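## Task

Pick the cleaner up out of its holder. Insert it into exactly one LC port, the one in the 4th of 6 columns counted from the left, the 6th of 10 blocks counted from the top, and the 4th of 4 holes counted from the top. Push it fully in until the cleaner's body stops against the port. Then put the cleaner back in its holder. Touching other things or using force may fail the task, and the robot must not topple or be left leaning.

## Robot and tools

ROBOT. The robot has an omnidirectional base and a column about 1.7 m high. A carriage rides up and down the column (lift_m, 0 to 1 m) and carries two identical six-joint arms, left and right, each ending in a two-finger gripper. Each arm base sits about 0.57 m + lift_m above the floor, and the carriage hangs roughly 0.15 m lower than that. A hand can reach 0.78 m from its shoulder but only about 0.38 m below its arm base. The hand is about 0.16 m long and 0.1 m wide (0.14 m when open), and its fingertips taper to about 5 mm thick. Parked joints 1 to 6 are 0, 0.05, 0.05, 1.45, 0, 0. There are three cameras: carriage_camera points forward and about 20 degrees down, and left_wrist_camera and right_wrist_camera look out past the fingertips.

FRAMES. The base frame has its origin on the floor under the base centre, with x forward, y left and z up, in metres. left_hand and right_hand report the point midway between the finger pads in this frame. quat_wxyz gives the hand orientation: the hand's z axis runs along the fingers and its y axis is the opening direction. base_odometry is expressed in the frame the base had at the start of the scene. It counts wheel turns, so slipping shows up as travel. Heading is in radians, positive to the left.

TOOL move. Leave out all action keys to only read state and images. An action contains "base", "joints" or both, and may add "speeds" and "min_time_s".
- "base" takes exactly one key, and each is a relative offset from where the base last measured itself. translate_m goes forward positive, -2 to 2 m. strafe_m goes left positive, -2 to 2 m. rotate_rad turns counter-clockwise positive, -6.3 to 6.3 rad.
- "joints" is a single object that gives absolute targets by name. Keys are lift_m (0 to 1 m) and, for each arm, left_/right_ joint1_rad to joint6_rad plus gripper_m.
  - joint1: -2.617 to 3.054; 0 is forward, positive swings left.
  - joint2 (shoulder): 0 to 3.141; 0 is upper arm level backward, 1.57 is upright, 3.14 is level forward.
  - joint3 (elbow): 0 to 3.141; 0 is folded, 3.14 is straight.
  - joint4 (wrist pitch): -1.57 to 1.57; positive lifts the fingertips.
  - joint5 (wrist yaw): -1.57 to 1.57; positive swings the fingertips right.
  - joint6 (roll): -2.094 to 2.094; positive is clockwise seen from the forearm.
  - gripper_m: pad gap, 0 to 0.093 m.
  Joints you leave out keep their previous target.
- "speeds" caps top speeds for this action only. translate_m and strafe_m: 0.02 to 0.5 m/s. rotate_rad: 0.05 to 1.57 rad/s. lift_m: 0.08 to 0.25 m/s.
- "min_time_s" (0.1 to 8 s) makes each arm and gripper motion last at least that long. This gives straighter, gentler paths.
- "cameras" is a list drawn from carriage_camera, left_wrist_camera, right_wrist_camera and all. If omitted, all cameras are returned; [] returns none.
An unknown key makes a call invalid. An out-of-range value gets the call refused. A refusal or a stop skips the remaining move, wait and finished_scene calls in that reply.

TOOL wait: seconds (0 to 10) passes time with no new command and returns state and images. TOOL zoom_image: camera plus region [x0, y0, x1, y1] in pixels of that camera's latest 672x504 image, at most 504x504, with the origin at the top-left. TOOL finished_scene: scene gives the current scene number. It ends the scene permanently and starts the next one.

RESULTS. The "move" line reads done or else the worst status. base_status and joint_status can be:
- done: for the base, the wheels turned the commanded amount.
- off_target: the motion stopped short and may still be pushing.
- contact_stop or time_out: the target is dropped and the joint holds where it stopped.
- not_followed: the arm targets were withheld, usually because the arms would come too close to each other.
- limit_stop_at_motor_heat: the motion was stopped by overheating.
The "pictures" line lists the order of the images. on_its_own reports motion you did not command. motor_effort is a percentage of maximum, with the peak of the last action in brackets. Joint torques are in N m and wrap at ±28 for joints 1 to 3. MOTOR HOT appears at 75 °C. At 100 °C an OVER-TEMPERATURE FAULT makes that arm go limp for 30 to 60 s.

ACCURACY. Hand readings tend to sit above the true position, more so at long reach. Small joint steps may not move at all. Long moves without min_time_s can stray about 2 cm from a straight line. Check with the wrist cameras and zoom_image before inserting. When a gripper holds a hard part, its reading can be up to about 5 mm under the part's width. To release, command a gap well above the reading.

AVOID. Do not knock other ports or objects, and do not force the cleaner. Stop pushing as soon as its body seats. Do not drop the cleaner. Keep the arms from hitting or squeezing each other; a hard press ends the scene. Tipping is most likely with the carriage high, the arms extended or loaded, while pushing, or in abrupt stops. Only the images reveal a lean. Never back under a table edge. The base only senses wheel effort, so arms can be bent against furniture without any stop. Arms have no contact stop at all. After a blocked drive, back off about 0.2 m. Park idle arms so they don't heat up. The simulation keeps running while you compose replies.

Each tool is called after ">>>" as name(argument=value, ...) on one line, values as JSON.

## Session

>>> move()

Scene clock: 0.00 s.
Joint torques (N m): no reading
base_odometry: x=+0.000 y=+0.000 heading=+0.000
base_status: not commanded
joint_positions: lift_m=+0.300 left_joint1_rad=-0.008 left_joint2_rad=+0.044 left_joint3_rad=+0.033 left_joint4_rad=+1.434 left_joint5_rad=+0.036 left_joint6_rad=+0.012 left_gripper_m=+0.09396 right_joint1_rad=+0.003 right_joint2_rad=+0.052 right_joint3_rad=+0.056 right_joint4_rad=+1.473 right_joint5_rad=+0.024 right_joint6_rad=-0.042 right_gripper_m=+0.09396
joint_status: not commanded
motor_effort: lift_m=+32 drive_wheels=+0
left_hand: x=+0.2617 y=+0.3047 z=+1.2917 quat_wxyz=(+0.997, +0.019, +0.073, +0.000) (m; base frame)
right_hand: x=+0.2478 y=-0.3152 z=+1.2992 quat_wxyz=(+0.999, +0.011, +0.047, -0.020) (m; base frame)
pictures: carriage_camera, left_wrist_camera, right_wrist_camera
camera_calibration:
left_wrist_camera: T_world_to_cam=[[0.0213184, -0.999745, -0.00744389, 0.317996], [0.695458, 0.020178, -0.718283, 0.744621], [0.71825, 0.0101357, 0.695711, -0.965634], [0, 0, 0, 1]] pos_world=[0.168935, 0.312678, 1.20902]
right_wrist_camera: T_world_to_cam=[[-0.0283209, -0.999227, -0.0272575, -0.271213], [0.769302, -0.00437674, -0.638871, 0.646476], [0.638258, -0.0390626, 0.768831, -1.05216], [0, 0, 0, 1]] pos_world=[0.166536, -0.309275, 1.21456]

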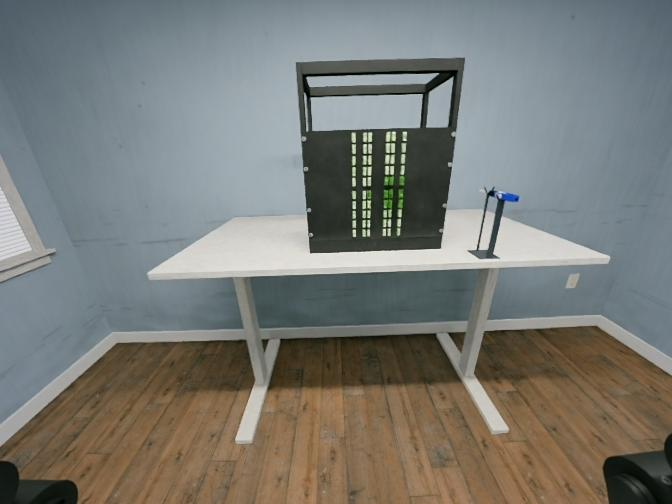

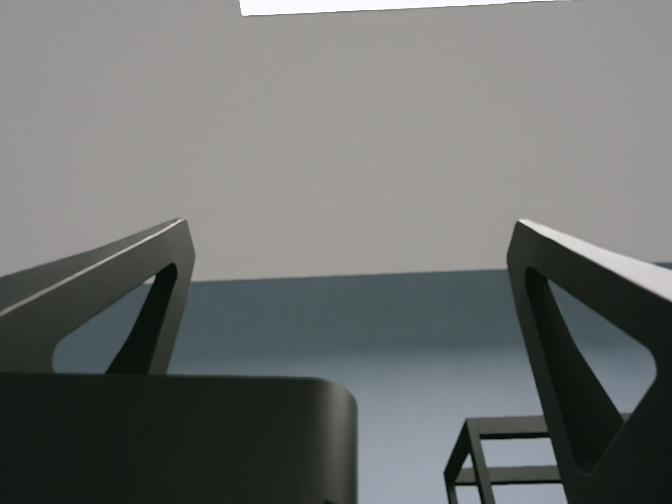

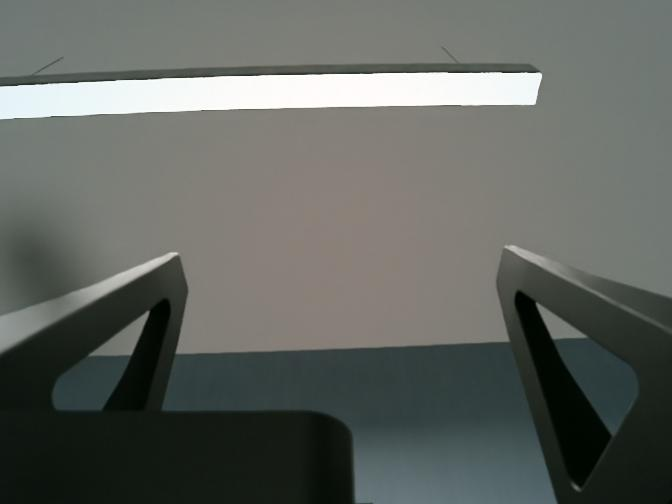

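>>> move(joints={"right_joint1_rad":0,"right_joint2_rad":1.2,"right_joint3_rad":1.2,"right_joint4_rad":0,"right_joint5_rad":0,"right_joint6_rad":0,"lift_m":0.163,"right_gripper_m":0.05}, base={"strafe_m":-0.2}, speeds={"strafe_m":0.15}, min_time_s=3, cameras=[])

>>> move(base={"translate_m":0.1}, speeds={"translate_m":0.1}, cameras=[])

>>> wait(seconds=0.5, cameras=["right_wrist_camera","carriage_camera"])

>>> zoom_image(camera="right_wrist_camera", region=[220, 60, 440, 380])

Scene clock: 11.27 s.
Joint torques (N m): left_arm=[-0.28 3.95 5.56 -0.22 -0.06 -0.09] | right_arm=[-0.49 -2.95 8.69 1.66 -0.14 -0.01]
move: done
base_odometry: x=+0.000 y=-0.200 heading=+0.000
base_status: done
joint_positions: lift_m=+0.163 left_joint1_rad=-0.008 left_joint2_rad=+0.044 left_joint3_rad=+0.033 left_joint4_rad=+1.434 left_joint5_rad=+0.036 left_joint6_rad=+0.012 left_gripper_m=+0.09396 right_joint1_rad=+0.003 right_joint2_rad=+1.187 right_joint3_rad=+1.177 right_joint4_rad=+0.018 right_joint5_rad=+0.011 right_joint6_rad=-0.007 right_gripper_m=+0.05008
joint_status: all done
motor_effort: lift_m=+32(35) drive_wheels=-1(8)
left_hand: x=+0.2617 y=+0.3047 z=+1.1547 quat_wxyz=(+0.997, +0.019, +0.073, +0.000) (m; base frame)
right_hand: x=+0.6364 y=-0.3117 z=+1.1467 quat_wxyz=(+0.710, +0.000, +0.705, -0.005) (m; base frame)
pictures: none
No camera images: "cameras" was empty.

Scene clock: 12.97 s.
Joint torques (N m): left_arm=[-0.17 3.79 5.57 -0.14 -0.06 -0.11] | right_arm=[-0.5 -3.22 8.54 1.71 -0.15 -0.01]
move: done
base_odometry: x=+0.100 y=-0.200 heading=-0.001
base_status: done
joint_positions: lift_m=+0.163 left_joint1_rad=-0.008 left_joint2_rad=+0.044 left_joint3_rad=+0.033 left_joint4_rad=+1.434 left_joint5_rad=+0.036 left_joint6_rad=+0.012 left_gripper_m=+0.09396 right_joint1_rad=+0.003 right_joint2_rad=+1.189 right_joint3_rad=+1.179 right_joint4_rad=+0.013 right_joint5_rad=+0.011 right_joint6_rad=-0.007 right_gripper_m=+0.05008
joint_status: not commanded
motor_effort: lift_m=+34(34) drive_wheels=-2(7)
left_hand: x=+0.2618 y=+0.3047 z=+1.1547 quat_wxyz=(+0.997, +0.019, +0.074, +0.000) (m; base frame)
right_hand: x=+0.6370 y=-0.3116 z=+1.1456 quat_wxyz=(+0.708, +0.000, +0.706, -0.005) (m; base frame)
pictures: none
No camera images: "cameras" was empty.

Scene clock: 13.47 s.
Joint torques (N m): left_arm=[-0.1 4.01 5.38 -0.17 -0.04 -0.11] | right_arm=[-0.53 -3.15 8.54 1.69 -0.13 0]
base_odometry: x=+0.100 y=-0.200 heading=-0.001
base_status: done
joint_positions: lift_m=+0.163 left_joint1_rad=-0.008 left_joint2_rad=+0.044 left_joint3_rad=+0.033 left_joint4_rad=+1.434 left_joint5_rad=+0.036 left_joint6_rad=+0.012 left_gripper_m=+0.09396 right_joint1_rad=+0.003 right_joint2_rad=+1.189 right_joint3_rad=+1.179 right_joint4_rad=+0.013 right_joint5_rad=+0.011 right_joint6_rad=-0.007 right_gripper_m=+0.05008
joint_status: not commanded
motor_effort: lift_m=+33(34) drive_wheels=-2(7)
left_hand: x=+0.2618 y=+0.3047 z=+1.1547 quat_wxyz=(+0.997, +0.019, +0.074, +0.000) (m; base frame)
right_hand: x=+0.6370 y=-0.3116 z=+1.1456 quat_wxyz=(+0.708, +0.000, +0.706, -0.005) (m; base frame)
wait: 0.50 s; at rest by 0.27 s
pictures: carriage_camera, right_wrist_camera
camera_calibration:
carriage_camera: T_world_to_cam=[[-0.029171, -0.999221, -0.0265927, 0.0346786], [-0.375931, 0.0356179, -0.925963, 1.11418], [0.926188, -0.0170142, -0.376677, 0.305862], [0, 0, 0, 1]] pos_world=[0.136582, 0.000170692, 1.14783]
right_wrist_camera: T_world_to_cam=[[-0.0133282, -0.999888, -0.00680297, -0.293888], [-0.562091, 0.013119, -0.826971, 1.31801], [0.826968, -0.00719816, -0.562203, 0.232203], [0, 0, 0, 1]] pos_world=[0.544898, -0.309475, 1.2185]

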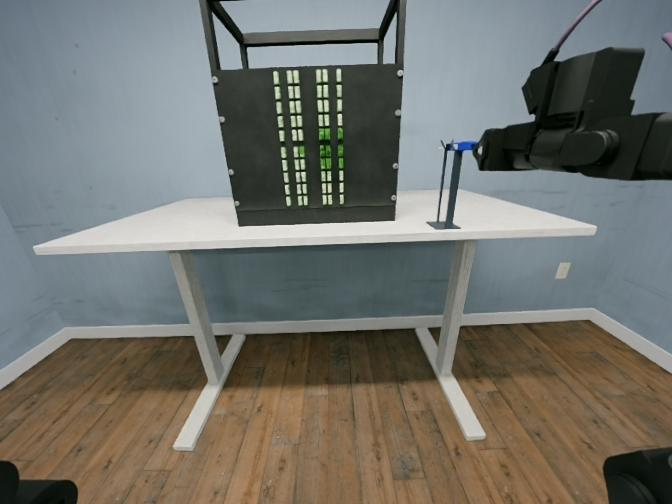

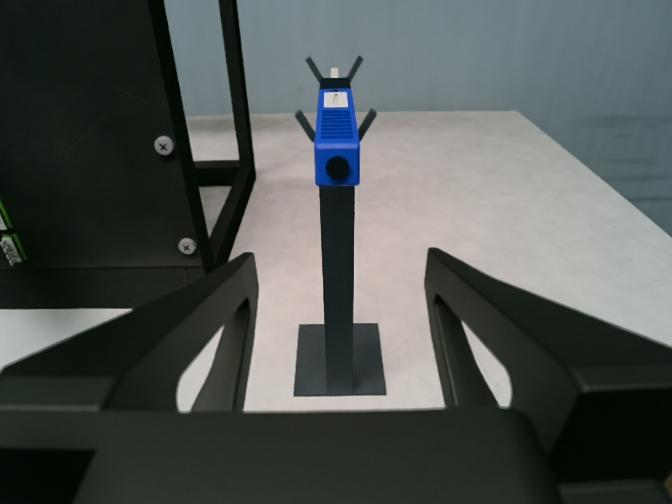

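Scaled by 1.575 from the camera's 672x504 image, which has a finer 960x720 frame.

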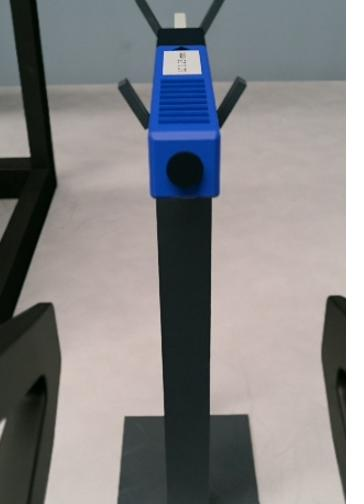

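>>> move(base={"translate_m":0.092}, joints={"lift_m":0.164}, speeds={"translate_m":0.06}, cameras=[])

>>> wait(seconds=0.5, cameras=["right_wrist_camera"])

>>> zoom_image(camera="right_wrist_camera", region=[240, 90, 460, 410])

Scene clock: 23.67 s.
Joint torques (N m): left_arm=[-0.2 3.64 5.45 -0.15 -0.08 -0.04] | right_arm=[-0.51 -3.38 8.46 1.73 -0.14 -0.01]
move: done
base_odometry: x=+0.192 y=-0.201 heading=-0.001
base_status: done
joint_positions: lift_m=+0.164 left_joint1_rad=-0.008 left_joint2_rad=+0.044 left_joint3_rad=+0.033 left_joint4_rad=+1.434 left_joint5_rad=+0.036 left_joint6_rad=+0.012 left_gripper_m=+0.09396 right_joint1_rad=+0.003 right_joint2_rad=+1.190 right_joint3_rad=+1.181 right_joint4_rad=+0.010 right_joint5_rad=+0.010 right_joint6_rad=-0.006 right_gripper_m=+0.05008
joint_status: all done
motor_effort: lift_m=+32(36) drive_wheels=-1(10)
left_hand: x=+0.2618 y=+0.3047 z=+1.1556 quat_wxyz=(+0.997, +0.019, +0.074, +0.000) (m; base frame)
right_hand: x=+0.6370 y=-0.3116 z=+1.1469 quat_wxyz=(+0.708, +0.000, +0.707, -0.005) (m; base frame)
pictures: none
No camera images: "cameras" was empty.

Scene clock: 24.17 s.
Joint torques (N m): left_arm=[-0.31 3.81 5.49 -0.18 -0.06 -0.11] | right_arm=[-0.43 -3.22 8.38 1.78 -0.18 -0.01]
base_odometry: x=+0.192 y=-0.201 heading=-0.001
base_status: done
joint_positions: lift_m=+0.164 left_joint1_rad=-0.008 left_joint2_rad=+0.044 left_joint3_rad=+0.033 left_joint4_rad=+1.434 left_joint5_rad=+0.036 left_joint6_rad=+0.012 left_gripper_m=+0.09396 right_joint1_rad=+0.003 right_joint2_rad=+1.190 right_joint3_rad=+1.181 right_joint4_rad=+0.010 right_joint5_rad=+0.010 right_joint6_rad=-0.006 right_gripper_m=+0.05008
joint_status: all done
motor_effort: lift_m=+33(36) drive_wheels=-2(10)
left_hand: x=+0.2618 y=+0.3047 z=+1.1556 quat_wxyz=(+0.997, +0.019, +0.074, +0.000) (m; base frame)
right_hand: x=+0.6370 y=-0.3116 z=+1.1469 quat_wxyz=(+0.708, +0.000, +0.707, -0.005) (m; base frame)
wait: 0.50 s; at rest by 0.27 s
pictures: right_wrist_camera
camera_calibration:
right_wrist_camera: T_world_to_cam=[[-0.0129721, -0.99989, -0.00715315, -0.293644], [-0.562692, 0.0132133, -0.826561, 1.31893], [0.826565, -0.00669725, -0.562802, 0.234039], [0, 0, 0, 1]] pos_world=[0.544895, -0.309471, 1.21979]

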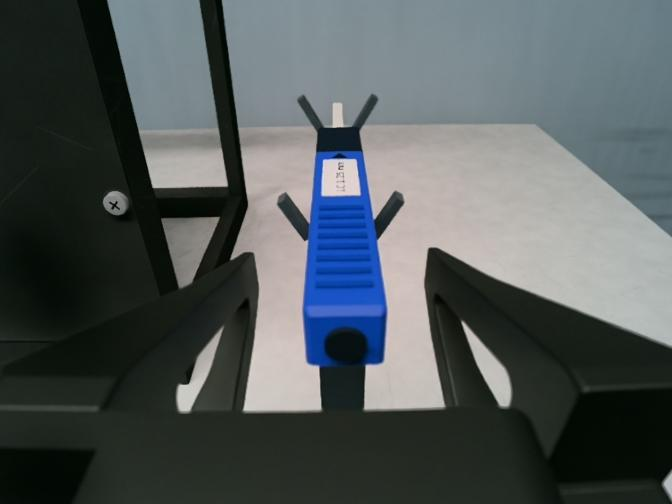

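Scaled by 1.575 from the camera's 672x504 image, which has a finer 960x720 frame.

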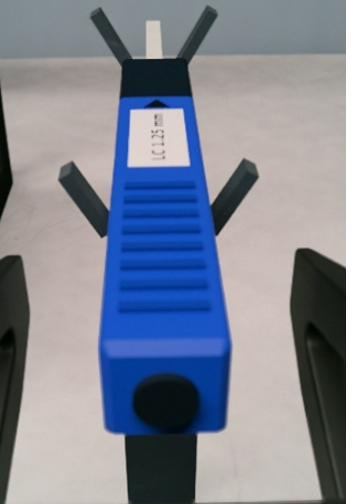

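>>> move(joints={"right_gripper_m":0.02}, min_time_s=2, cameras=["right_wrist_camera"])

>>> move(joints={"right_gripper_m":0.009}, min_time_s=2.5, cameras=["right_wrist_camera","carriage_camera"])

>>> zoom_image(camera="right_wrist_camera", region=[240, 90, 460, 410])

>>> zoom_image(camera="carriage_camera", region=[430, 110, 500, 180])

Scene clock: 35.23 s.
Joint torques (N m): left_arm=[-0.28 3.92 5.44 -0.18 -0.04 -0.11] | right_arm=[-0.54 -3.33 8.43 1.72 -0.17 -0.02]
move: done
base_odometry: x=+0.192 y=-0.201 heading=-0.001
base_status: not commanded
joint_positions: lift_m=+0.164 left_joint1_rad=-0.008 left_joint2_rad=+0.044 left_joint3_rad=+0.033 left_joint4_rad=+1.434 left_joint5_rad=+0.036 left_joint6_rad=+0.012 left_gripper_m=+0.09396 right_joint1_rad=+0.003 right_joint2_rad=+1.190 right_joint3_rad=+1.181 right_joint4_rad=+0.010 right_joint5_rad=+0.010 right_joint6_rad=-0.006 right_gripper_m=+0.02008
joint_status: all done
motor_effort: lift_m=+33(35) drive_wheels=-2(2)
left_hand: x=+0.2618 y=+0.3047 z=+1.1556 quat_wxyz=(+0.997, +0.019, +0.074, +0.000) (m; base frame)
right_hand: x=+0.6370 y=-0.3116 z=+1.1469 quat_wxyz=(+0.708, +0.000, +0.707, -0.005) (m; base frame)
pictures: right_wrist_camera
camera_calibration:
right_wrist_camera: T_world_to_cam=[[-0.0129721, -0.99989, -0.00715315, -0.293644], [-0.562692, 0.0132133, -0.826561, 1.31893], [0.826565, -0.00669725, -0.562802, 0.234039], [0, 0, 0, 1]] pos_world=[0.544895, -0.309471, 1.21979]

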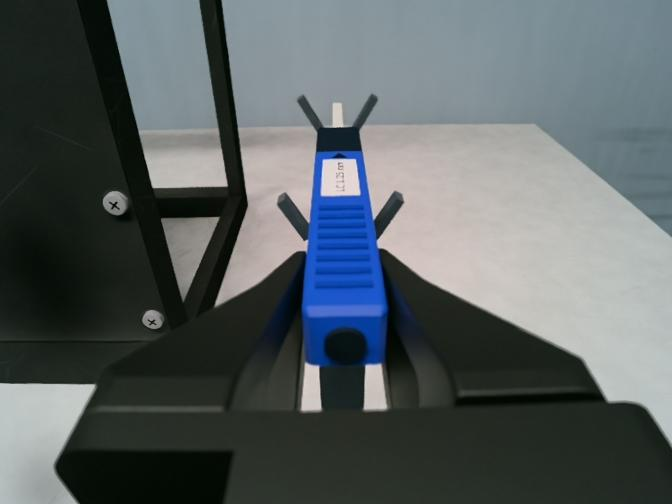

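Scene clock: 38.03 s.
Joint torques (N m): left_arm=[-0.39 3.85 5.75 -0.16 -0.02 -0.1] | right_arm=[-0.42 -3.29 8.44 1.72 -0.14 -0.02]
move: off_target
base_odometry: x=+0.192 y=-0.201 heading=-0.001
base_status: not commanded
joint_positions: lift_m=+0.164 left_joint1_rad=-0.008 left_joint2_rad=+0.044 left_joint3_rad=+0.033 left_joint4_rad=+1.434 left_joint5_rad=+0.036 left_joint6_rad=+0.012 left_gripper_m=+0.09396 right_joint1_rad=+0.003 right_joint2_rad=+1.190 right_joint3_rad=+1.181 right_joint4_rad=+0.010 right_joint5_rad=+0.010 right_joint6_rad=-0.006 right_gripper_m=+0.01645
joint_status: right_gripper_m off_target (ended at +0.01647, target +0.00900)
motor_effort: lift_m=+34(35) drive_wheels=-2(2)
left_hand: x=+0.2618 y=+0.3047 z=+1.1556 quat_wxyz=(+0.997, +0.019, +0.074, +0.000) (m; base frame)
right_hand: x=+0.6370 y=-0.3116 z=+1.1469 quat_wxyz=(+0.708, +0.000, +0.707, -0.005) (m; base frame)
pictures: carriage_camera, right_wrist_camera
camera_calibration:
carriage_camera: T_world_to_cam=[[-0.029171, -0.999221, -0.0265927, 0.0347025], [-0.375931, 0.0356179, -0.925963, 1.11502], [0.926188, -0.0170142, -0.376677, 0.306201], [0, 0, 0, 1]] pos_world=[0.136582, 0.000170692, 1.14873]
right_wrist_camera: T_world_to_cam=[[-0.0129721, -0.99989, -0.00715315, -0.293644], [-0.562692, 0.0132133, -0.826561, 1.31893], [0.826565, -0.00669725, -0.562802, 0.234039], [0, 0, 0, 1]] pos_world=[0.544895, -0.309471, 1.21979]

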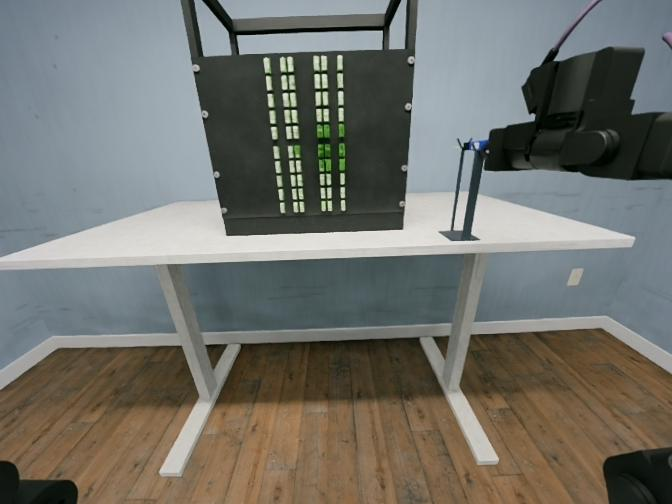

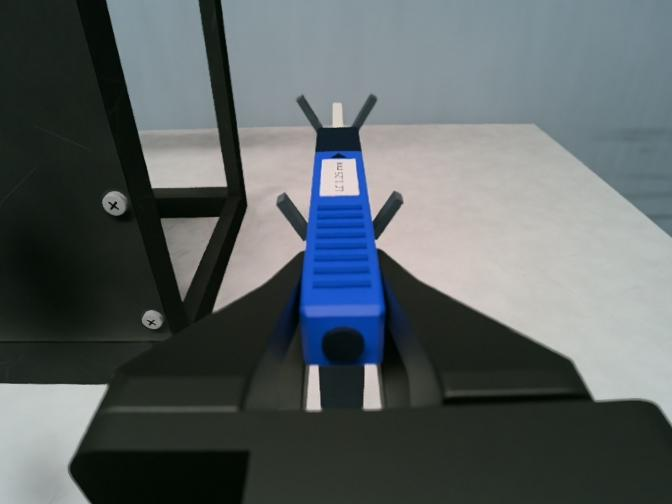

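Scaled by 1.575 from the camera's 672x504 image, which has a finer 960x720 frame.

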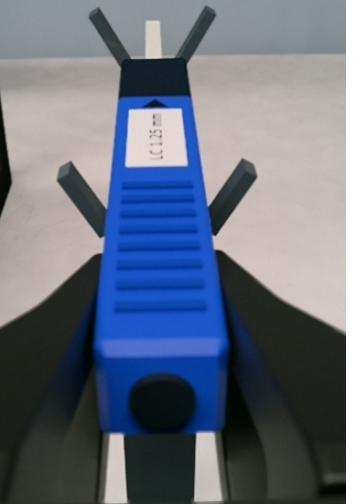

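Scaled by 7.200 from the camera's 672x504 image, which has a finer 960x720 frame.

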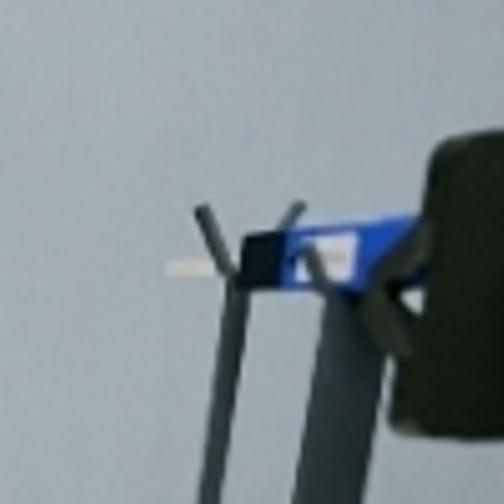

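>>> move(joints={"lift_m":0.224}, speeds={"lift_m":0.08}, cameras=[])

>>> move(base={"translate_m":-0.12}, speeds={"translate_m":0.1}, cameras=[])

>>> move(base={"strafe_m":0.33}, joints={"lift_m":0.16}, speeds={"strafe_m":0.1}, cameras=[])

>>> wait(seconds=0.5)

>>> zoom_image(camera="right_wrist_camera", region=[270, 0, 410, 130])

>>> zoom_image(camera="carriage_camera", region=[380, 80, 520, 230])

Scene clock: 46.50 s.
Joint torques (N m): left_arm=[-0.46 4.01 5.39 -0.14 -0.03 -0.13] | right_arm=[-0.4 -3.48 8.18 1.78 -0.13 -0.02]
move: done
base_odometry: x=+0.192 y=-0.201 heading=-0.001
base_status: not commanded
joint_positions: lift_m=+0.224 left_joint1_rad=-0.008 left_joint2_rad=+0.044 left_joint3_rad=+0.033 left_joint4_rad=+1.434 left_joint5_rad=+0.036 left_joint6_rad=+0.012 left_gripper_m=+0.09396 right_joint1_rad=+0.003 right_joint2_rad=+1.191 right_joint3_rad=+1.184 right_joint4_rad=+0.003 right_joint5_rad=+0.010 right_joint6_rad=-0.006 right_gripper_m=+0.01645
joint_status: all done
motor_effort: lift_m=+31(38) drive_wheels=+3(3)
left_hand: x=+0.2618 y=+0.3047 z=+1.2158 quat_wxyz=(+0.997, +0.019, +0.074, +0.000) (m; base frame)
right_hand: x=+0.6372 y=-0.3116 z=+1.2062 quat_wxyz=(+0.706, +0.000, +0.708, -0.004) (m; base frame)
pictures: none
No camera images: "cameras" was empty.

Scene clock: 48.40 s.
Joint torques (N m): left_arm=[-0.54 3.89 5.45 -0.11 -0.09 -0.12] | right_arm=[-0.51 -3.34 8.23 1.79 -0.12 -0.01]
move: done
base_odometry: x=+0.072 y=-0.200 heading=-0.001
base_status: done
joint_positions: lift_m=+0.224 left_joint1_rad=-0.008 left_joint2_rad=+0.044 left_joint3_rad=+0.033 left_joint4_rad=+1.432 left_joint5_rad=+0.036 left_joint6_rad=+0.012 left_gripper_m=+0.09396 right_joint1_rad=+0.003 right_joint2_rad=+1.191 right_joint3_rad=+1.184 right_joint4_rad=+0.003 right_joint5_rad=+0.009 right_joint6_rad=-0.006 right_gripper_m=+0.01645
joint_status: not commanded
motor_effort: lift_m=+31(33) drive_wheels=-3(11)
left_hand: x=+0.2622 y=+0.3047 z=+1.2157 quat_wxyz=(+0.997, +0.019, +0.074, +0.000) (m; base frame)
right_hand: x=+0.6372 y=-0.3114 z=+1.2060 quat_wxyz=(+0.705, +0.000, +0.709, -0.004) (m; base frame)
pictures: none
No camera images: "cameras" was empty.

Scene clock: 52.40 s.
Joint torques (N m): left_arm=[-0.24 3.81 5.75 -0.15 -0.04 -0.16] | right_arm=[0.28 -3.78 7.95 1.75 -0.1 -0.03]
move: done
base_odometry: x=+0.072 y=+0.130 heading=-0.001
base_status: done
joint_positions: lift_m=+0.160 left_joint1_rad=-0.008 left_joint2_rad=+0.044 left_joint3_rad=+0.033 left_joint4_rad=+1.432 left_joint5_rad=+0.036 left_joint6_rad=+0.012 left_gripper_m=+0.09396 right_joint1_rad=-0.004 right_joint2_rad=+1.194 right_joint3_rad=+1.188 right_joint4_rad=+0.008 right_joint5_rad=+0.008 right_joint6_rad=-0.004 right_gripper_m=+0.01645
joint_status: all done
motor_effort: lift_m=+32(33) drive_wheels=+0(7)
left_hand: x=+0.2622 y=+0.3047 z=+1.1517 quat_wxyz=(+0.997, +0.019, +0.074, +0.000) (m; base frame)
right_hand: x=+0.6378 y=-0.3144 z=+1.1442 quat_wxyz=(+0.708, +0.003, +0.706, -0.006) (m; base frame)
pictures: none
No camera images: "cameras" was empty.

Scene clock: 52.90 s.
Joint torques (N m): left_arm=[-0.29 3.84 5.49 -0.15 -0.11 -0.04] | right_arm=[0.23 -3.7 7.9 1.77 -0.12 -0.03]
base_odometry: x=+0.072 y=+0.130 heading=-0.001
base_status: done
joint_positions: lift_m=+0.160 left_joint1_rad=-0.008 left_joint2_rad=+0.044 left_joint3_rad=+0.033 left_joint4_rad=+1.432 left_joint5_rad=+0.036 left_joint6_rad=+0.012 left_gripper_m=+0.09396 right_joint1_rad=-0.004 right_joint2_rad=+1.194 right_joint3_rad=+1.188 right_joint4_rad=+0.008 right_joint5_rad=+0.008 right_joint6_rad=-0.004 right_gripper_m=+0.01645
joint_status: all done
motor_effort: lift_m=+31(33) drive_wheels=+0(7)
left_hand: x=+0.2622 y=+0.3047 z=+1.1517 quat_wxyz=(+0.997, +0.019, +0.074, +0.000) (m; base frame)
right_hand: x=+0.6378 y=-0.3144 z=+1.1442 quat_wxyz=(+0.708, +0.003, +0.706, -0.006) (m; base frame)
wait: 0.50 s; at rest by 0.27 s
pictures: carriage_camera, left_wrist_camera, right_wrist_camera
camera_calibration:
carriage_camera: T_world_to_cam=[[-0.029171, -0.999221, -0.0265927, 0.0346015], [-0.375931, 0.0356179, -0.925963, 1.1115], [0.926188, -0.0170142, -0.376677, 0.304769], [0, 0, 0, 1]] pos_world=[0.136582, 0.000170692, 1.14493]
left_wrist_camera: T_world_to_cam=[[0.0212315, -0.999746, -0.00755314, 0.317081], [0.694087, 0.020177, -0.719609, 0.645647], [0.719578, 0.0100359, 0.694339, -0.867323], [0, 0, 0, 1]] pos_world=[0.16924, 0.312678, 1.06922]
right_wrist_camera: T_world_to_cam=[[-0.0187098, -0.999784, -0.00910117, -0.290643], [-0.562307, 0.0180488, -0.826732, 1.31864], [0.826717, -0.0103503, -0.562523, 0.230358], [0, 0, 0, 1]] pos_world=[0.545602, -0.311996, 1.2171]

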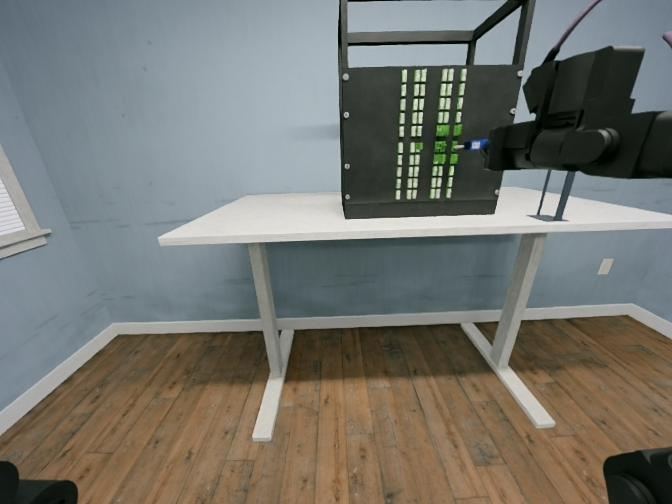

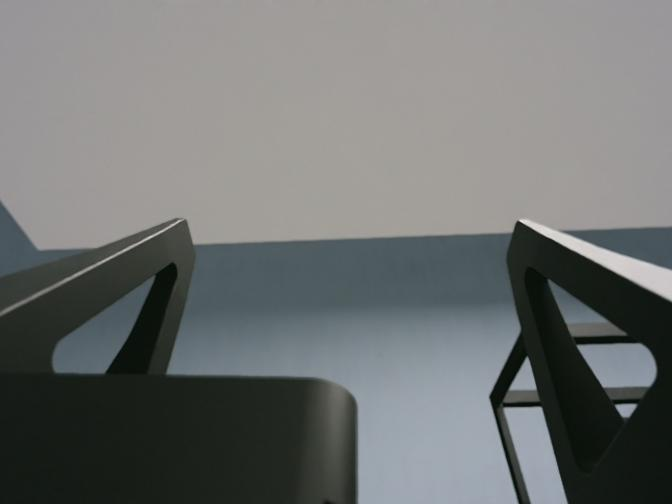

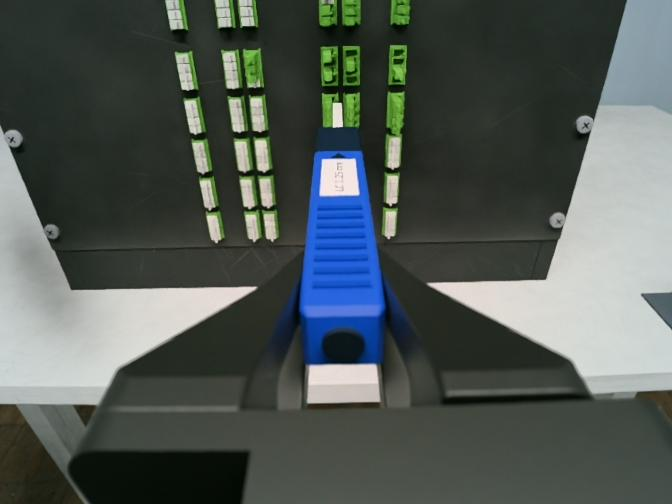

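Scaled by 3.600 from the camera's 672x504 image, which has a finer 960x720 frame.

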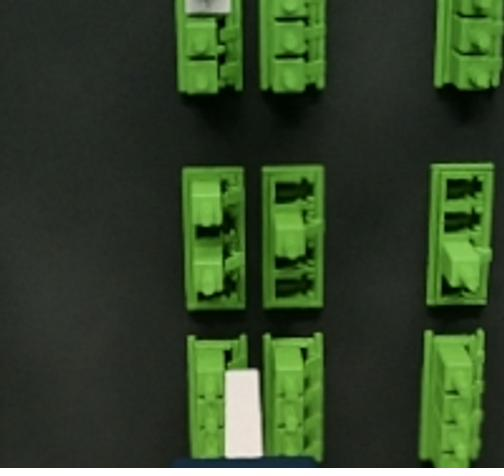

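Scaled by 3.360 from the camera's 672x504 image, which has a finer 960x720 frame.

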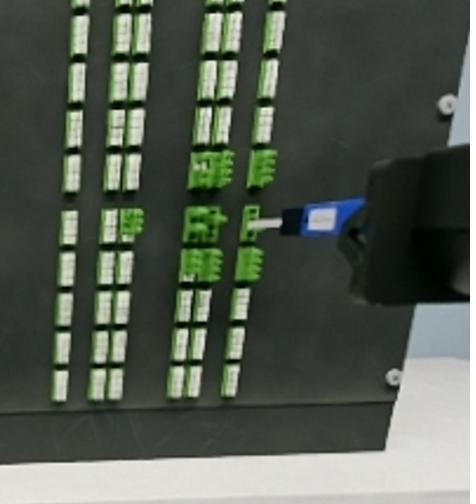

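>>> move(base={"strafe_m":0.005}, joints={"lift_m":0.1535}, speeds={"strafe_m":0.03}, cameras=[])

>>> move(base={"translate_m":0.07}, speeds={"translate_m":0.05}, cameras=[])

>>> wait(seconds=0.5, cameras=["right_wrist_camera","carriage_camera"])

>>> zoom_image(camera="right_wrist_camera", region=[300, 50, 380, 130])

>>> zoom_image(camera="carriage_camera", region=[430, 120, 490, 180])

Scene clock: 65.00 s.
Joint torques (N m): left_arm=[-0.4 3.82 5.49 -0.22 -0.06 -0.11] | right_arm=[-0.13 -3.78 7.8 1.85 -0.06 -0.03]
move: done
base_odometry: x=+0.072 y=+0.135 heading=-0.001
base_status: done
joint_positions: lift_m=+0.153 left_joint1_rad=-0.008 left_joint2_rad=+0.044 left_joint3_rad=+0.033 left_joint4_rad=+1.433 left_joint5_rad=+0.036 left_joint6_rad=+0.012 left_gripper_m=+0.09396 right_joint1_rad=-0.002 right_joint2_rad=+1.194 right_joint3_rad=+1.188 right_joint4_rad=-0.001 right_joint5_rad=+0.006 right_joint6_rad=-0.004 right_gripper_m=+0.01645
joint_status: all done
motor_effort: lift_m=+32(34) drive_wheels=+0(8)
left_hand: x=+0.2619 y=+0.3047 z=+1.1452 quat_wxyz=(+0.997, +0.019, +0.074, +0.000) (m; base frame)
right_hand: x=+0.6378 y=-0.3128 z=+1.1354 quat_wxyz=(+0.705, +0.001, +0.710, -0.004) (m; base frame)
pictures: none
No camera images: "cameras" was empty.

Scene clock: 66.90 s.
Joint torques (N m): left_arm=[-0.35 3.79 5.53 -0.14 -0.11 -0.1] | right_arm=[0.02 -3.75 7.91 1.85 -0.09 -0.05]
move: done
base_odometry: x=+0.142 y=+0.135 heading=+0.000
base_status: done
joint_positions: lift_m=+0.153 left_joint1_rad=-0.008 left_joint2_rad=+0.044 left_joint3_rad=+0.033 left_joint4_rad=+1.433 left_joint5_rad=+0.036 left_joint6_rad=+0.012 left_gripper_m=+0.09396 right_joint1_rad=-0.002 right_joint2_rad=+1.194 right_joint3_rad=+1.188 right_joint4_rad=-0.001 right_joint5_rad=+0.006 right_joint6_rad=-0.004 right_gripper_m=+0.01645
joint_status: not commanded
motor_effort: lift_m=+31(34) drive_wheels=-2(7)
left_hand: x=+0.2621 y=+0.3047 z=+1.1452 quat_wxyz=(+0.997, +0.019, +0.074, +0.000) (m; base frame)
right_hand: x=+0.6378 y=-0.3128 z=+1.1354 quat_wxyz=(+0.705, +0.001, +0.710, -0.004) (m; base frame)
pictures: none
No camera images: "cameras" was empty.

Scene clock: 67.40 s.
Joint torques (N m): left_arm=[-0.35 4.01 5.74 -0.2 -0.01 -0.11] | right_arm=[-0.05 -3.78 7.8 1.86 -0.08 -0.03]
base_odometry: x=+0.142 y=+0.135 heading=+0.000
base_status: done
joint_positions: lift_m=+0.153 left_joint1_rad=-0.008 left_joint2_rad=+0.044 left_joint3_rad=+0.033 left_joint4_rad=+1.433 left_joint5_rad=+0.036 left_joint6_rad=+0.012 left_gripper_m=+0.09396 right_joint1_rad=-0.002 right_joint2_rad=+1.194 right_joint3_rad=+1.188 right_joint4_rad=-0.001 right_joint5_rad=+0.006 right_joint6_rad=-0.004 right_gripper_m=+0.01645
joint_status: not commanded
motor_effort: lift_m=+32(34) drive_wheels=-2(7)
left_hand: x=+0.2621 y=+0.3047 z=+1.1452 quat_wxyz=(+0.997, +0.019, +0.074, +0.000) (m; base frame)
right_hand: x=+0.6378 y=-0.3128 z=+1.1354 quat_wxyz=(+0.705, +0.001, +0.710, -0.004) (m; base frame)
wait: 0.50 s; at rest by 0.27 s
pictures: carriage_camera, right_wrist_camera
camera_calibration:
carriage_camera: T_world_to_cam=[[-0.029171, -0.999221, -0.0265927, 0.034426], [-0.375931, 0.0356179, -0.925963, 1.10539], [0.926188, -0.0170142, -0.376677, 0.302283], [0, 0, 0, 1]] pos_world=[0.136582, 0.000170692, 1.13833]
right_wrist_camera: T_world_to_cam=[[-0.0134686, -0.999869, -0.0089225, -0.292679], [-0.569935, 0.0150085, -0.821552, 1.30944], [0.821579, -0.0059799, -0.570063, 0.23855], [0, 0, 0, 1]] pos_world=[0.546365, -0.310867, 1.20915]

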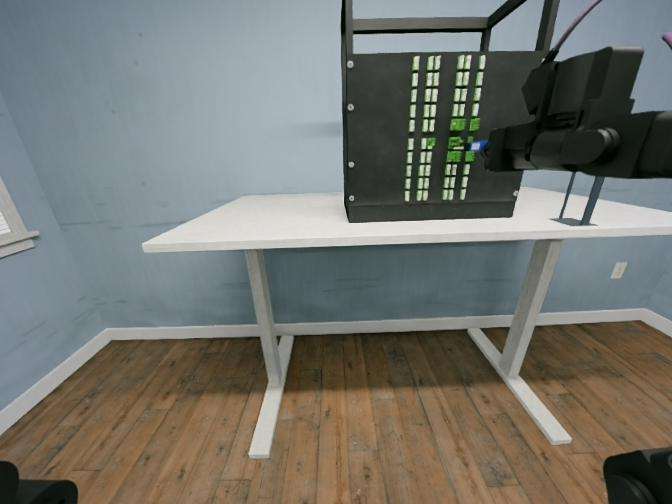

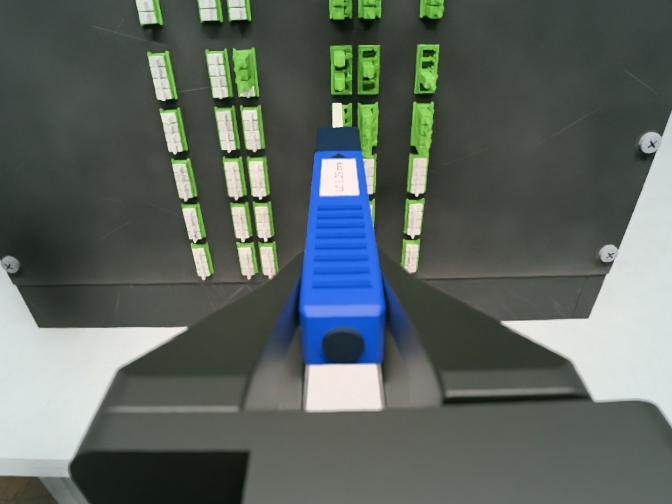

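Scaled by 6.300 from the camera's 672x504 image, which has a finer 960x720 frame.

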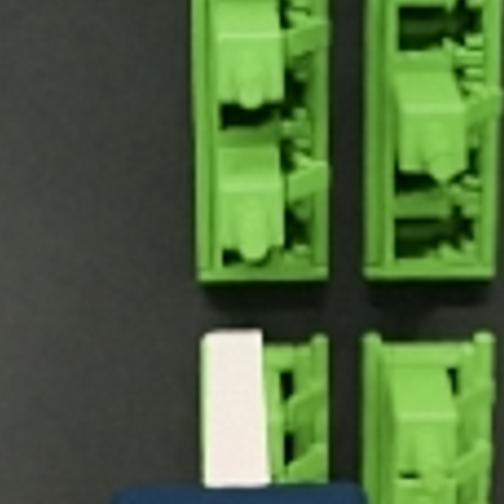

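Scaled by 8.400 from the camera's 672x504 image, which has a finer 960x720 frame.

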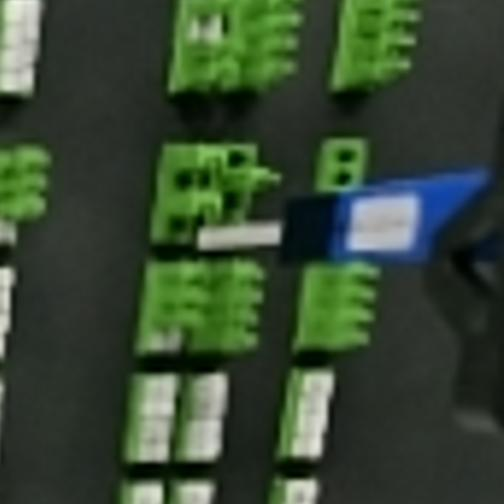

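>>> move(base={"rotate_rad":-0.002}, joints={"lift_m":0.156}, speeds={"rotate_rad":0.05}, cameras=[])

>>> move(base={"translate_m":0.015}, speeds={"translate_m":0.03}, cameras=[])

>>> wait(seconds=0.5, cameras=["right_wrist_camera","carriage_camera"])

>>> zoom_image(camera="right_wrist_camera", region=[315, 60, 365, 110])

>>> zoom_image(camera="carriage_camera", region=[440, 120, 490, 170])

Scene clock: 92.27 s.
Joint torques (N m): left_arm=[-0.12 3.82 5.53 -0.11 -0.05 -0.13] | right_arm=[-0.09 -3.74 7.92 1.85 -0.1 -0.01]
move: done
base_odometry: x=+0.142 y=+0.135 heading=-0.002
base_status: done
joint_positions: lift_m=+0.156 left_joint1_rad=-0.008 left_joint2_rad=+0.044 left_joint3_rad=+0.033 left_joint4_rad=+1.433 left_joint5_rad=+0.036 left_joint6_rad=+0.012 left_gripper_m=+0.09396 right_joint1_rad=-0.002 right_joint2_rad=+1.194 right_joint3_rad=+1.188 right_joint4_rad=-0.001 right_joint5_rad=+0.006 right_joint6_rad=-0.004 right_gripper_m=+0.01645
joint_status: all done
motor_effort: lift_m=+34(38) drive_wheels=-2(6)
left_hand: x=+0.2619 y=+0.3047 z=+1.1476 quat_wxyz=(+0.997, +0.019, +0.074, +0.000) (m; base frame)
right_hand: x=+0.6378 y=-0.3128 z=+1.1381 quat_wxyz=(+0.705, +0.001, +0.709, -0.004) (m; base frame)
pictures: none
No camera images: "cameras" was empty.

Scene clock: 93.30 s.
Joint torques (N m): left_arm=[-0.14 3.9 5.59 -0.17 -0.04 -0.12] | right_arm=[-0.09 -3.81 7.95 1.84 -0.08 -0.03]
move: done
base_odometry: x=+0.157 y=+0.135 heading=-0.001
base_status: done
joint_positions: lift_m=+0.156 left_joint1_rad=-0.008 left_joint2_rad=+0.044 left_joint3_rad=+0.033 left_joint4_rad=+1.434 left_joint5_rad=+0.036 left_joint6_rad=+0.012 left_gripper_m=+0.09396 right_joint1_rad=-0.002 right_joint2_rad=+1.194 right_joint3_rad=+1.188 right_joint4_rad=-0.002 right_joint5_rad=+0.006 right_joint6_rad=-0.004 right_gripper_m=+0.01645
joint_status: not commanded
motor_effort: lift_m=+33(35) drive_wheels=+2(9)
left_hand: x=+0.2617 y=+0.3047 z=+1.1477 quat_wxyz=(+0.997, +0.019, +0.073, +0.000) (m; base frame)
right_hand: x=+0.6378 y=-0.3128 z=+1.1377 quat_wxyz=(+0.704, +0.001, +0.710, -0.004) (m; base frame)
pictures: none
No camera images: "cameras" was empty.

Scene clock: 93.80 s.
Joint torques (N m): left_arm=[-0.08 4.1 5.57 -0.19 -0.02 -0.07] | right_arm=[-0.06 -3.75 7.94 1.83 -0.07 -0.03]
base_odometry: x=+0.157 y=+0.135 heading=-0.001
base_status: done
joint_positions: lift_m=+0.156 left_joint1_rad=-0.008 left_joint2_rad=+0.044 left_joint3_rad=+0.033 left_joint4_rad=+1.434 left_joint5_rad=+0.036 left_joint6_rad=+0.012 left_gripper_m=+0.09396 right_joint1_rad=-0.002 right_joint2_rad=+1.194 right_joint3_rad=+1.188 right_joint4_rad=-0.002 right_joint5_rad=+0.006 right_joint6_rad=-0.004 right_gripper_m=+0.01645
joint_status: not commanded
motor_effort: lift_m=+33(35) drive_wheels=+3(9)
left_hand: x=+0.2617 y=+0.3047 z=+1.1477 quat_wxyz=(+0.997, +0.019, +0.073, +0.000) (m; base frame)
right_hand: x=+0.6378 y=-0.3128 z=+1.1377 quat_wxyz=(+0.704, +0.001, +0.710, -0.004) (m; base frame)
wait: 0.50 s; at rest by 0.27 s
pictures: carriage_camera, right_wrist_camera
camera_calibration:
carriage_camera: T_world_to_cam=[[-0.029171, -0.999221, -0.0265927, 0.0344898], [-0.375931, 0.0356179, -0.925963, 1.10761], [0.926188, -0.0170142, -0.376677, 0.303187], [0, 0, 0, 1]] pos_world=[0.136582, 0.000170692, 1.14073]
right_wrist_camera: T_world_to_cam=[[-0.0134751, -0.999869, -0.00891189, -0.292666], [-0.570574, 0.0150082, -0.821109, 1.31127], [0.821136, -0.00597967, -0.570702, 0.240852], [0, 0, 0, 1]] pos_world=[0.546463, -0.310867, 1.21155]

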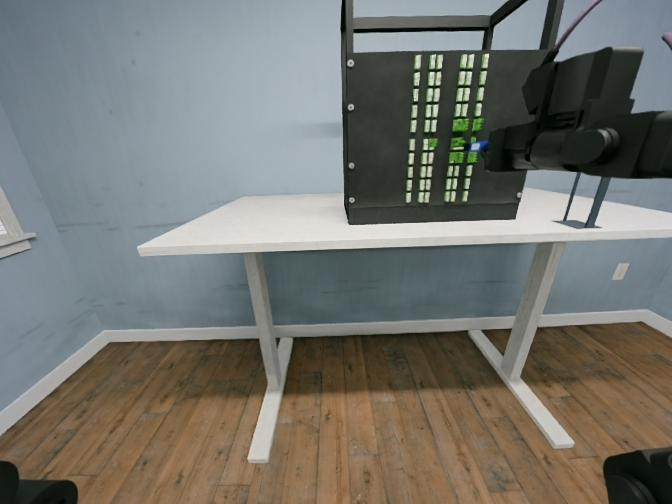

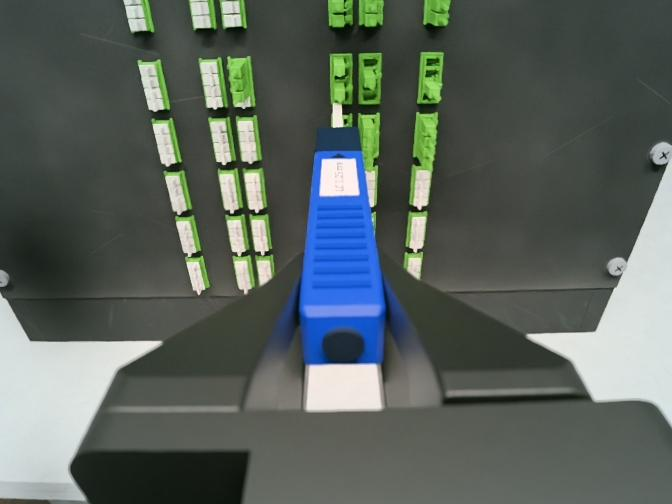

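Scaled by 10.080 from the camera's 672x504 image, which has a finer 960x720 frame.

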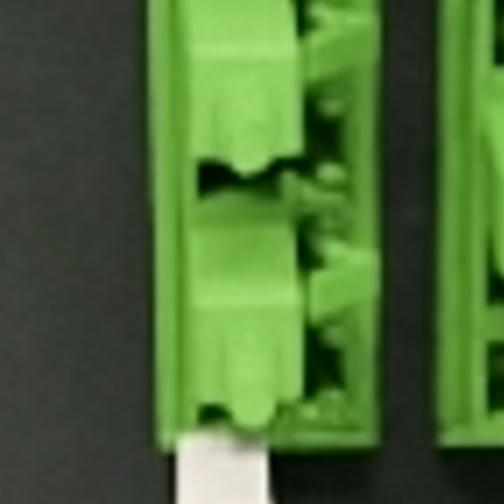

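Scaled by 10.080 from the camera's 672x504 image, which has a finer 960x720 frame.

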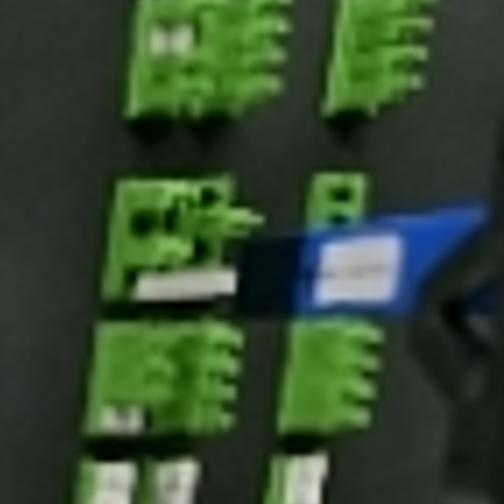

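>>> move(base={"rotate_rad":-0.0029}, joints={"lift_m":0.1567}, speeds={"rotate_rad":0.05}, cameras=[])

>>> move(base={"translate_m":0.008}, speeds={"translate_m":0.02}, cameras=[])

>>> wait(seconds=0.5, cameras=["right_wrist_camera","carriage_camera"])

>>> zoom_image(camera="right_wrist_camera", region=[315, 70, 365, 120])

>>> zoom_image(camera="carriage_camera", region=[440, 130, 480, 170])

Scene clock: 113.97 s.
Joint torques (N m): left_arm=[-0.38 3.74 5.35 -0.16 -0.02 -0.17] | right_arm=[0.05 -3.77 7.84 1.84 -0.11 -0.06]
move: done
base_odometry: x=+0.157 y=+0.135 heading=-0.004
base_status: done
joint_positions: lift_m=+0.157 left_joint1_rad=-0.008 left_joint2_rad=+0.044 left_joint3_rad=+0.033 left_joint4_rad=+1.433 left_joint5_rad=+0.036 left_joint6_rad=+0.012 left_gripper_m=+0.09396 right_joint1_rad=-0.002 right_joint2_rad=+1.194 right_joint3_rad=+1.188 right_joint4_rad=-0.002 right_joint5_rad=+0.006 right_joint6_rad=-0.004 right_gripper_m=+0.01645
joint_status: all done
motor_effort: lift_m=+33(34) drive_wheels=+3(5)
left_hand: x=+0.2619 y=+0.3047 z=+1.1483 quat_wxyz=(+0.997, +0.019, +0.074, +0.000) (m; base frame)
right_hand: x=+0.6378 y=-0.3128 z=+1.1386 quat_wxyz=(+0.705, +0.001, +0.710, -0.004) (m; base frame)
pictures: none
No camera images: "cameras" was empty.

Scene clock: 114.83 s.
Joint torques (N m): left_arm=[-0.28 3.89 5.45 -0.15 -0.06 -0.12] | right_arm=[-0.01 -3.7 7.88 1.85 -0.09 -0.03]
move: done
base_odometry: x=+0.165 y=+0.135 heading=-0.003
base_status: done
joint_positions: lift_m=+0.157 left_joint1_rad=-0.008 left_joint2_rad=+0.044 left_joint3_rad=+0.033 left_joint4_rad=+1.435 left_joint5_rad=+0.036 left_joint6_rad=+0.012 left_gripper_m=+0.09396 right_joint1_rad=-0.002 right_joint2_rad=+1.194 right_joint3_rad=+1.188 right_joint4_rad=-0.002 right_joint5_rad=+0.006 right_joint6_rad=-0.004 right_gripper_m=+0.01645
joint_status: not commanded
motor_effort: lift_m=+33(35) drive_wheels=+2(9)
left_hand: x=+0.2615 y=+0.3047 z=+1.1483 quat_wxyz=(+0.997, +0.019, +0.073, +0.000) (m; base frame)
right_hand: x=+0.6378 y=-0.3128 z=+1.1384 quat_wxyz=(+0.704, +0.001, +0.710, -0.004) (m; base frame)
pictures: none
No camera images: "cameras" was empty.

Scene clock: 115.33 s.
Joint torques (N m): left_arm=[-0.12 3.88 5.67 -0.18 -0.1 -0.03] | right_arm=[-0.02 -3.67 7.95 1.85 -0.08 -0.01]
base_odometry: x=+0.165 y=+0.135 heading=-0.003
base_status: done
joint_positions: lift_m=+0.157 left_joint1_rad=-0.008 left_joint2_rad=+0.044 left_joint3_rad=+0.033 left_joint4_rad=+1.435 left_joint5_rad=+0.036 left_joint6_rad=+0.012 left_gripper_m=+0.09396 right_joint1_rad=-0.002 right_joint2_rad=+1.194 right_joint3_rad=+1.188 right_joint4_rad=-0.002 right_joint5_rad=+0.006 right_joint6_rad=-0.004 right_gripper_m=+0.01645
joint_status: not commanded
motor_effort: lift_m=+33(35) drive_wheels=-1(9)
left_hand: x=+0.2615 y=+0.3047 z=+1.1483 quat_wxyz=(+0.997, +0.019, +0.073, +0.000) (m; base frame)
right_hand: x=+0.6378 y=-0.3128 z=+1.1384 quat_wxyz=(+0.704, +0.001, +0.710, -0.004) (m; base frame)
wait: 0.50 s; at rest by 0.27 s
pictures: carriage_camera, right_wrist_camera
camera_calibration:
carriage_camera: T_world_to_cam=[[-0.029171, -0.999221, -0.0265927, 0.0345084], [-0.375931, 0.0356179, -0.925963, 1.10826], [0.926188, -0.0170142, -0.376677, 0.303451], [0, 0, 0, 1]] pos_world=[0.136582, 0.000170692, 1.14143]
right_wrist_camera: T_world_to_cam=[[-0.0134751, -0.999869, -0.00891189, -0.29266], [-0.570574, 0.0150082, -0.821109, 1.31185], [0.821136, -0.00597967, -0.570702, 0.241251], [0, 0, 0, 1]] pos_world=[0.546463, -0.310867, 1.21225]

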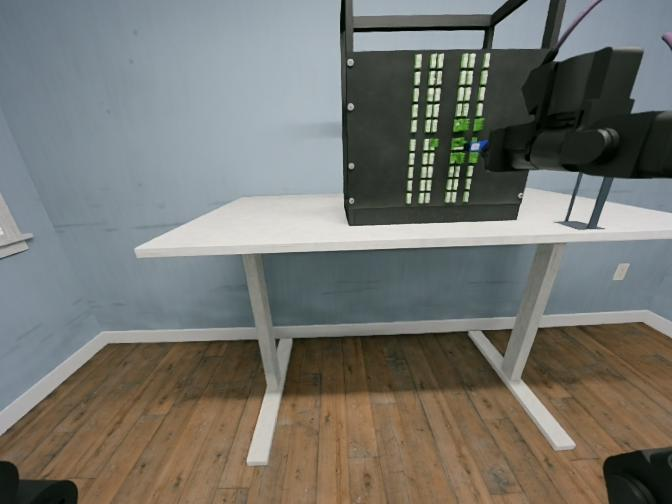

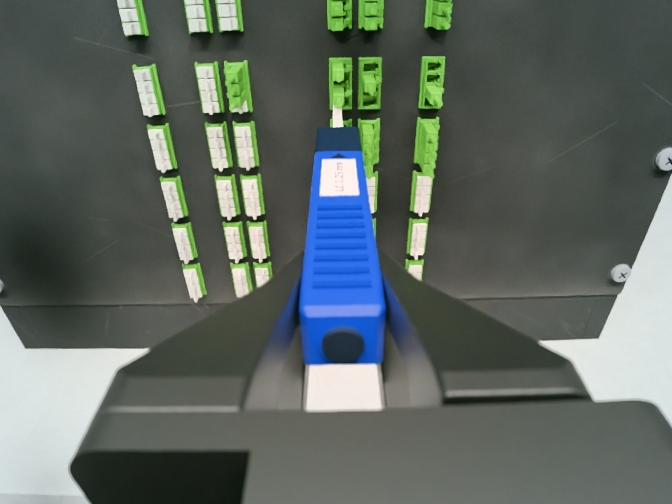

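Scaled by 10.080 from the camera's 672x504 image, which has a finer 960x720 frame.

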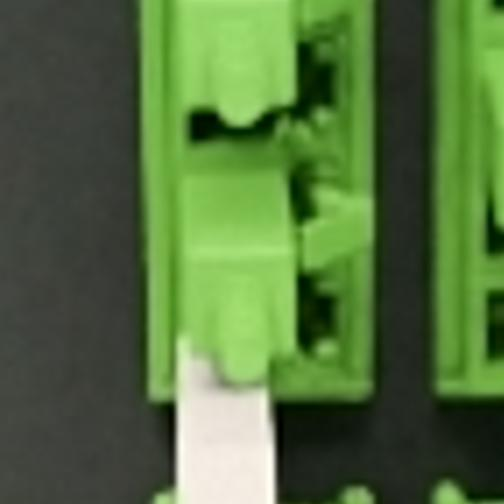

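Scaled by 12.600 from the camera's 672x504 image, which has a finer 960x720 frame.

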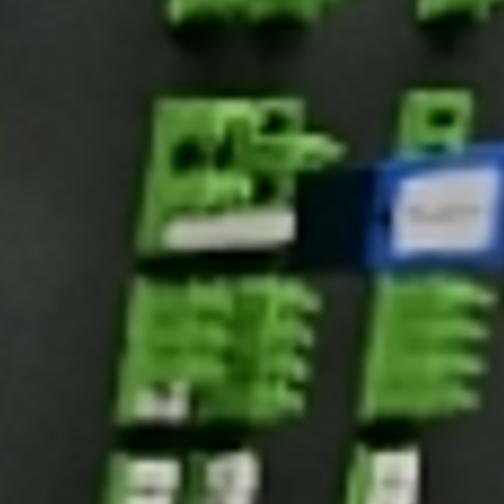

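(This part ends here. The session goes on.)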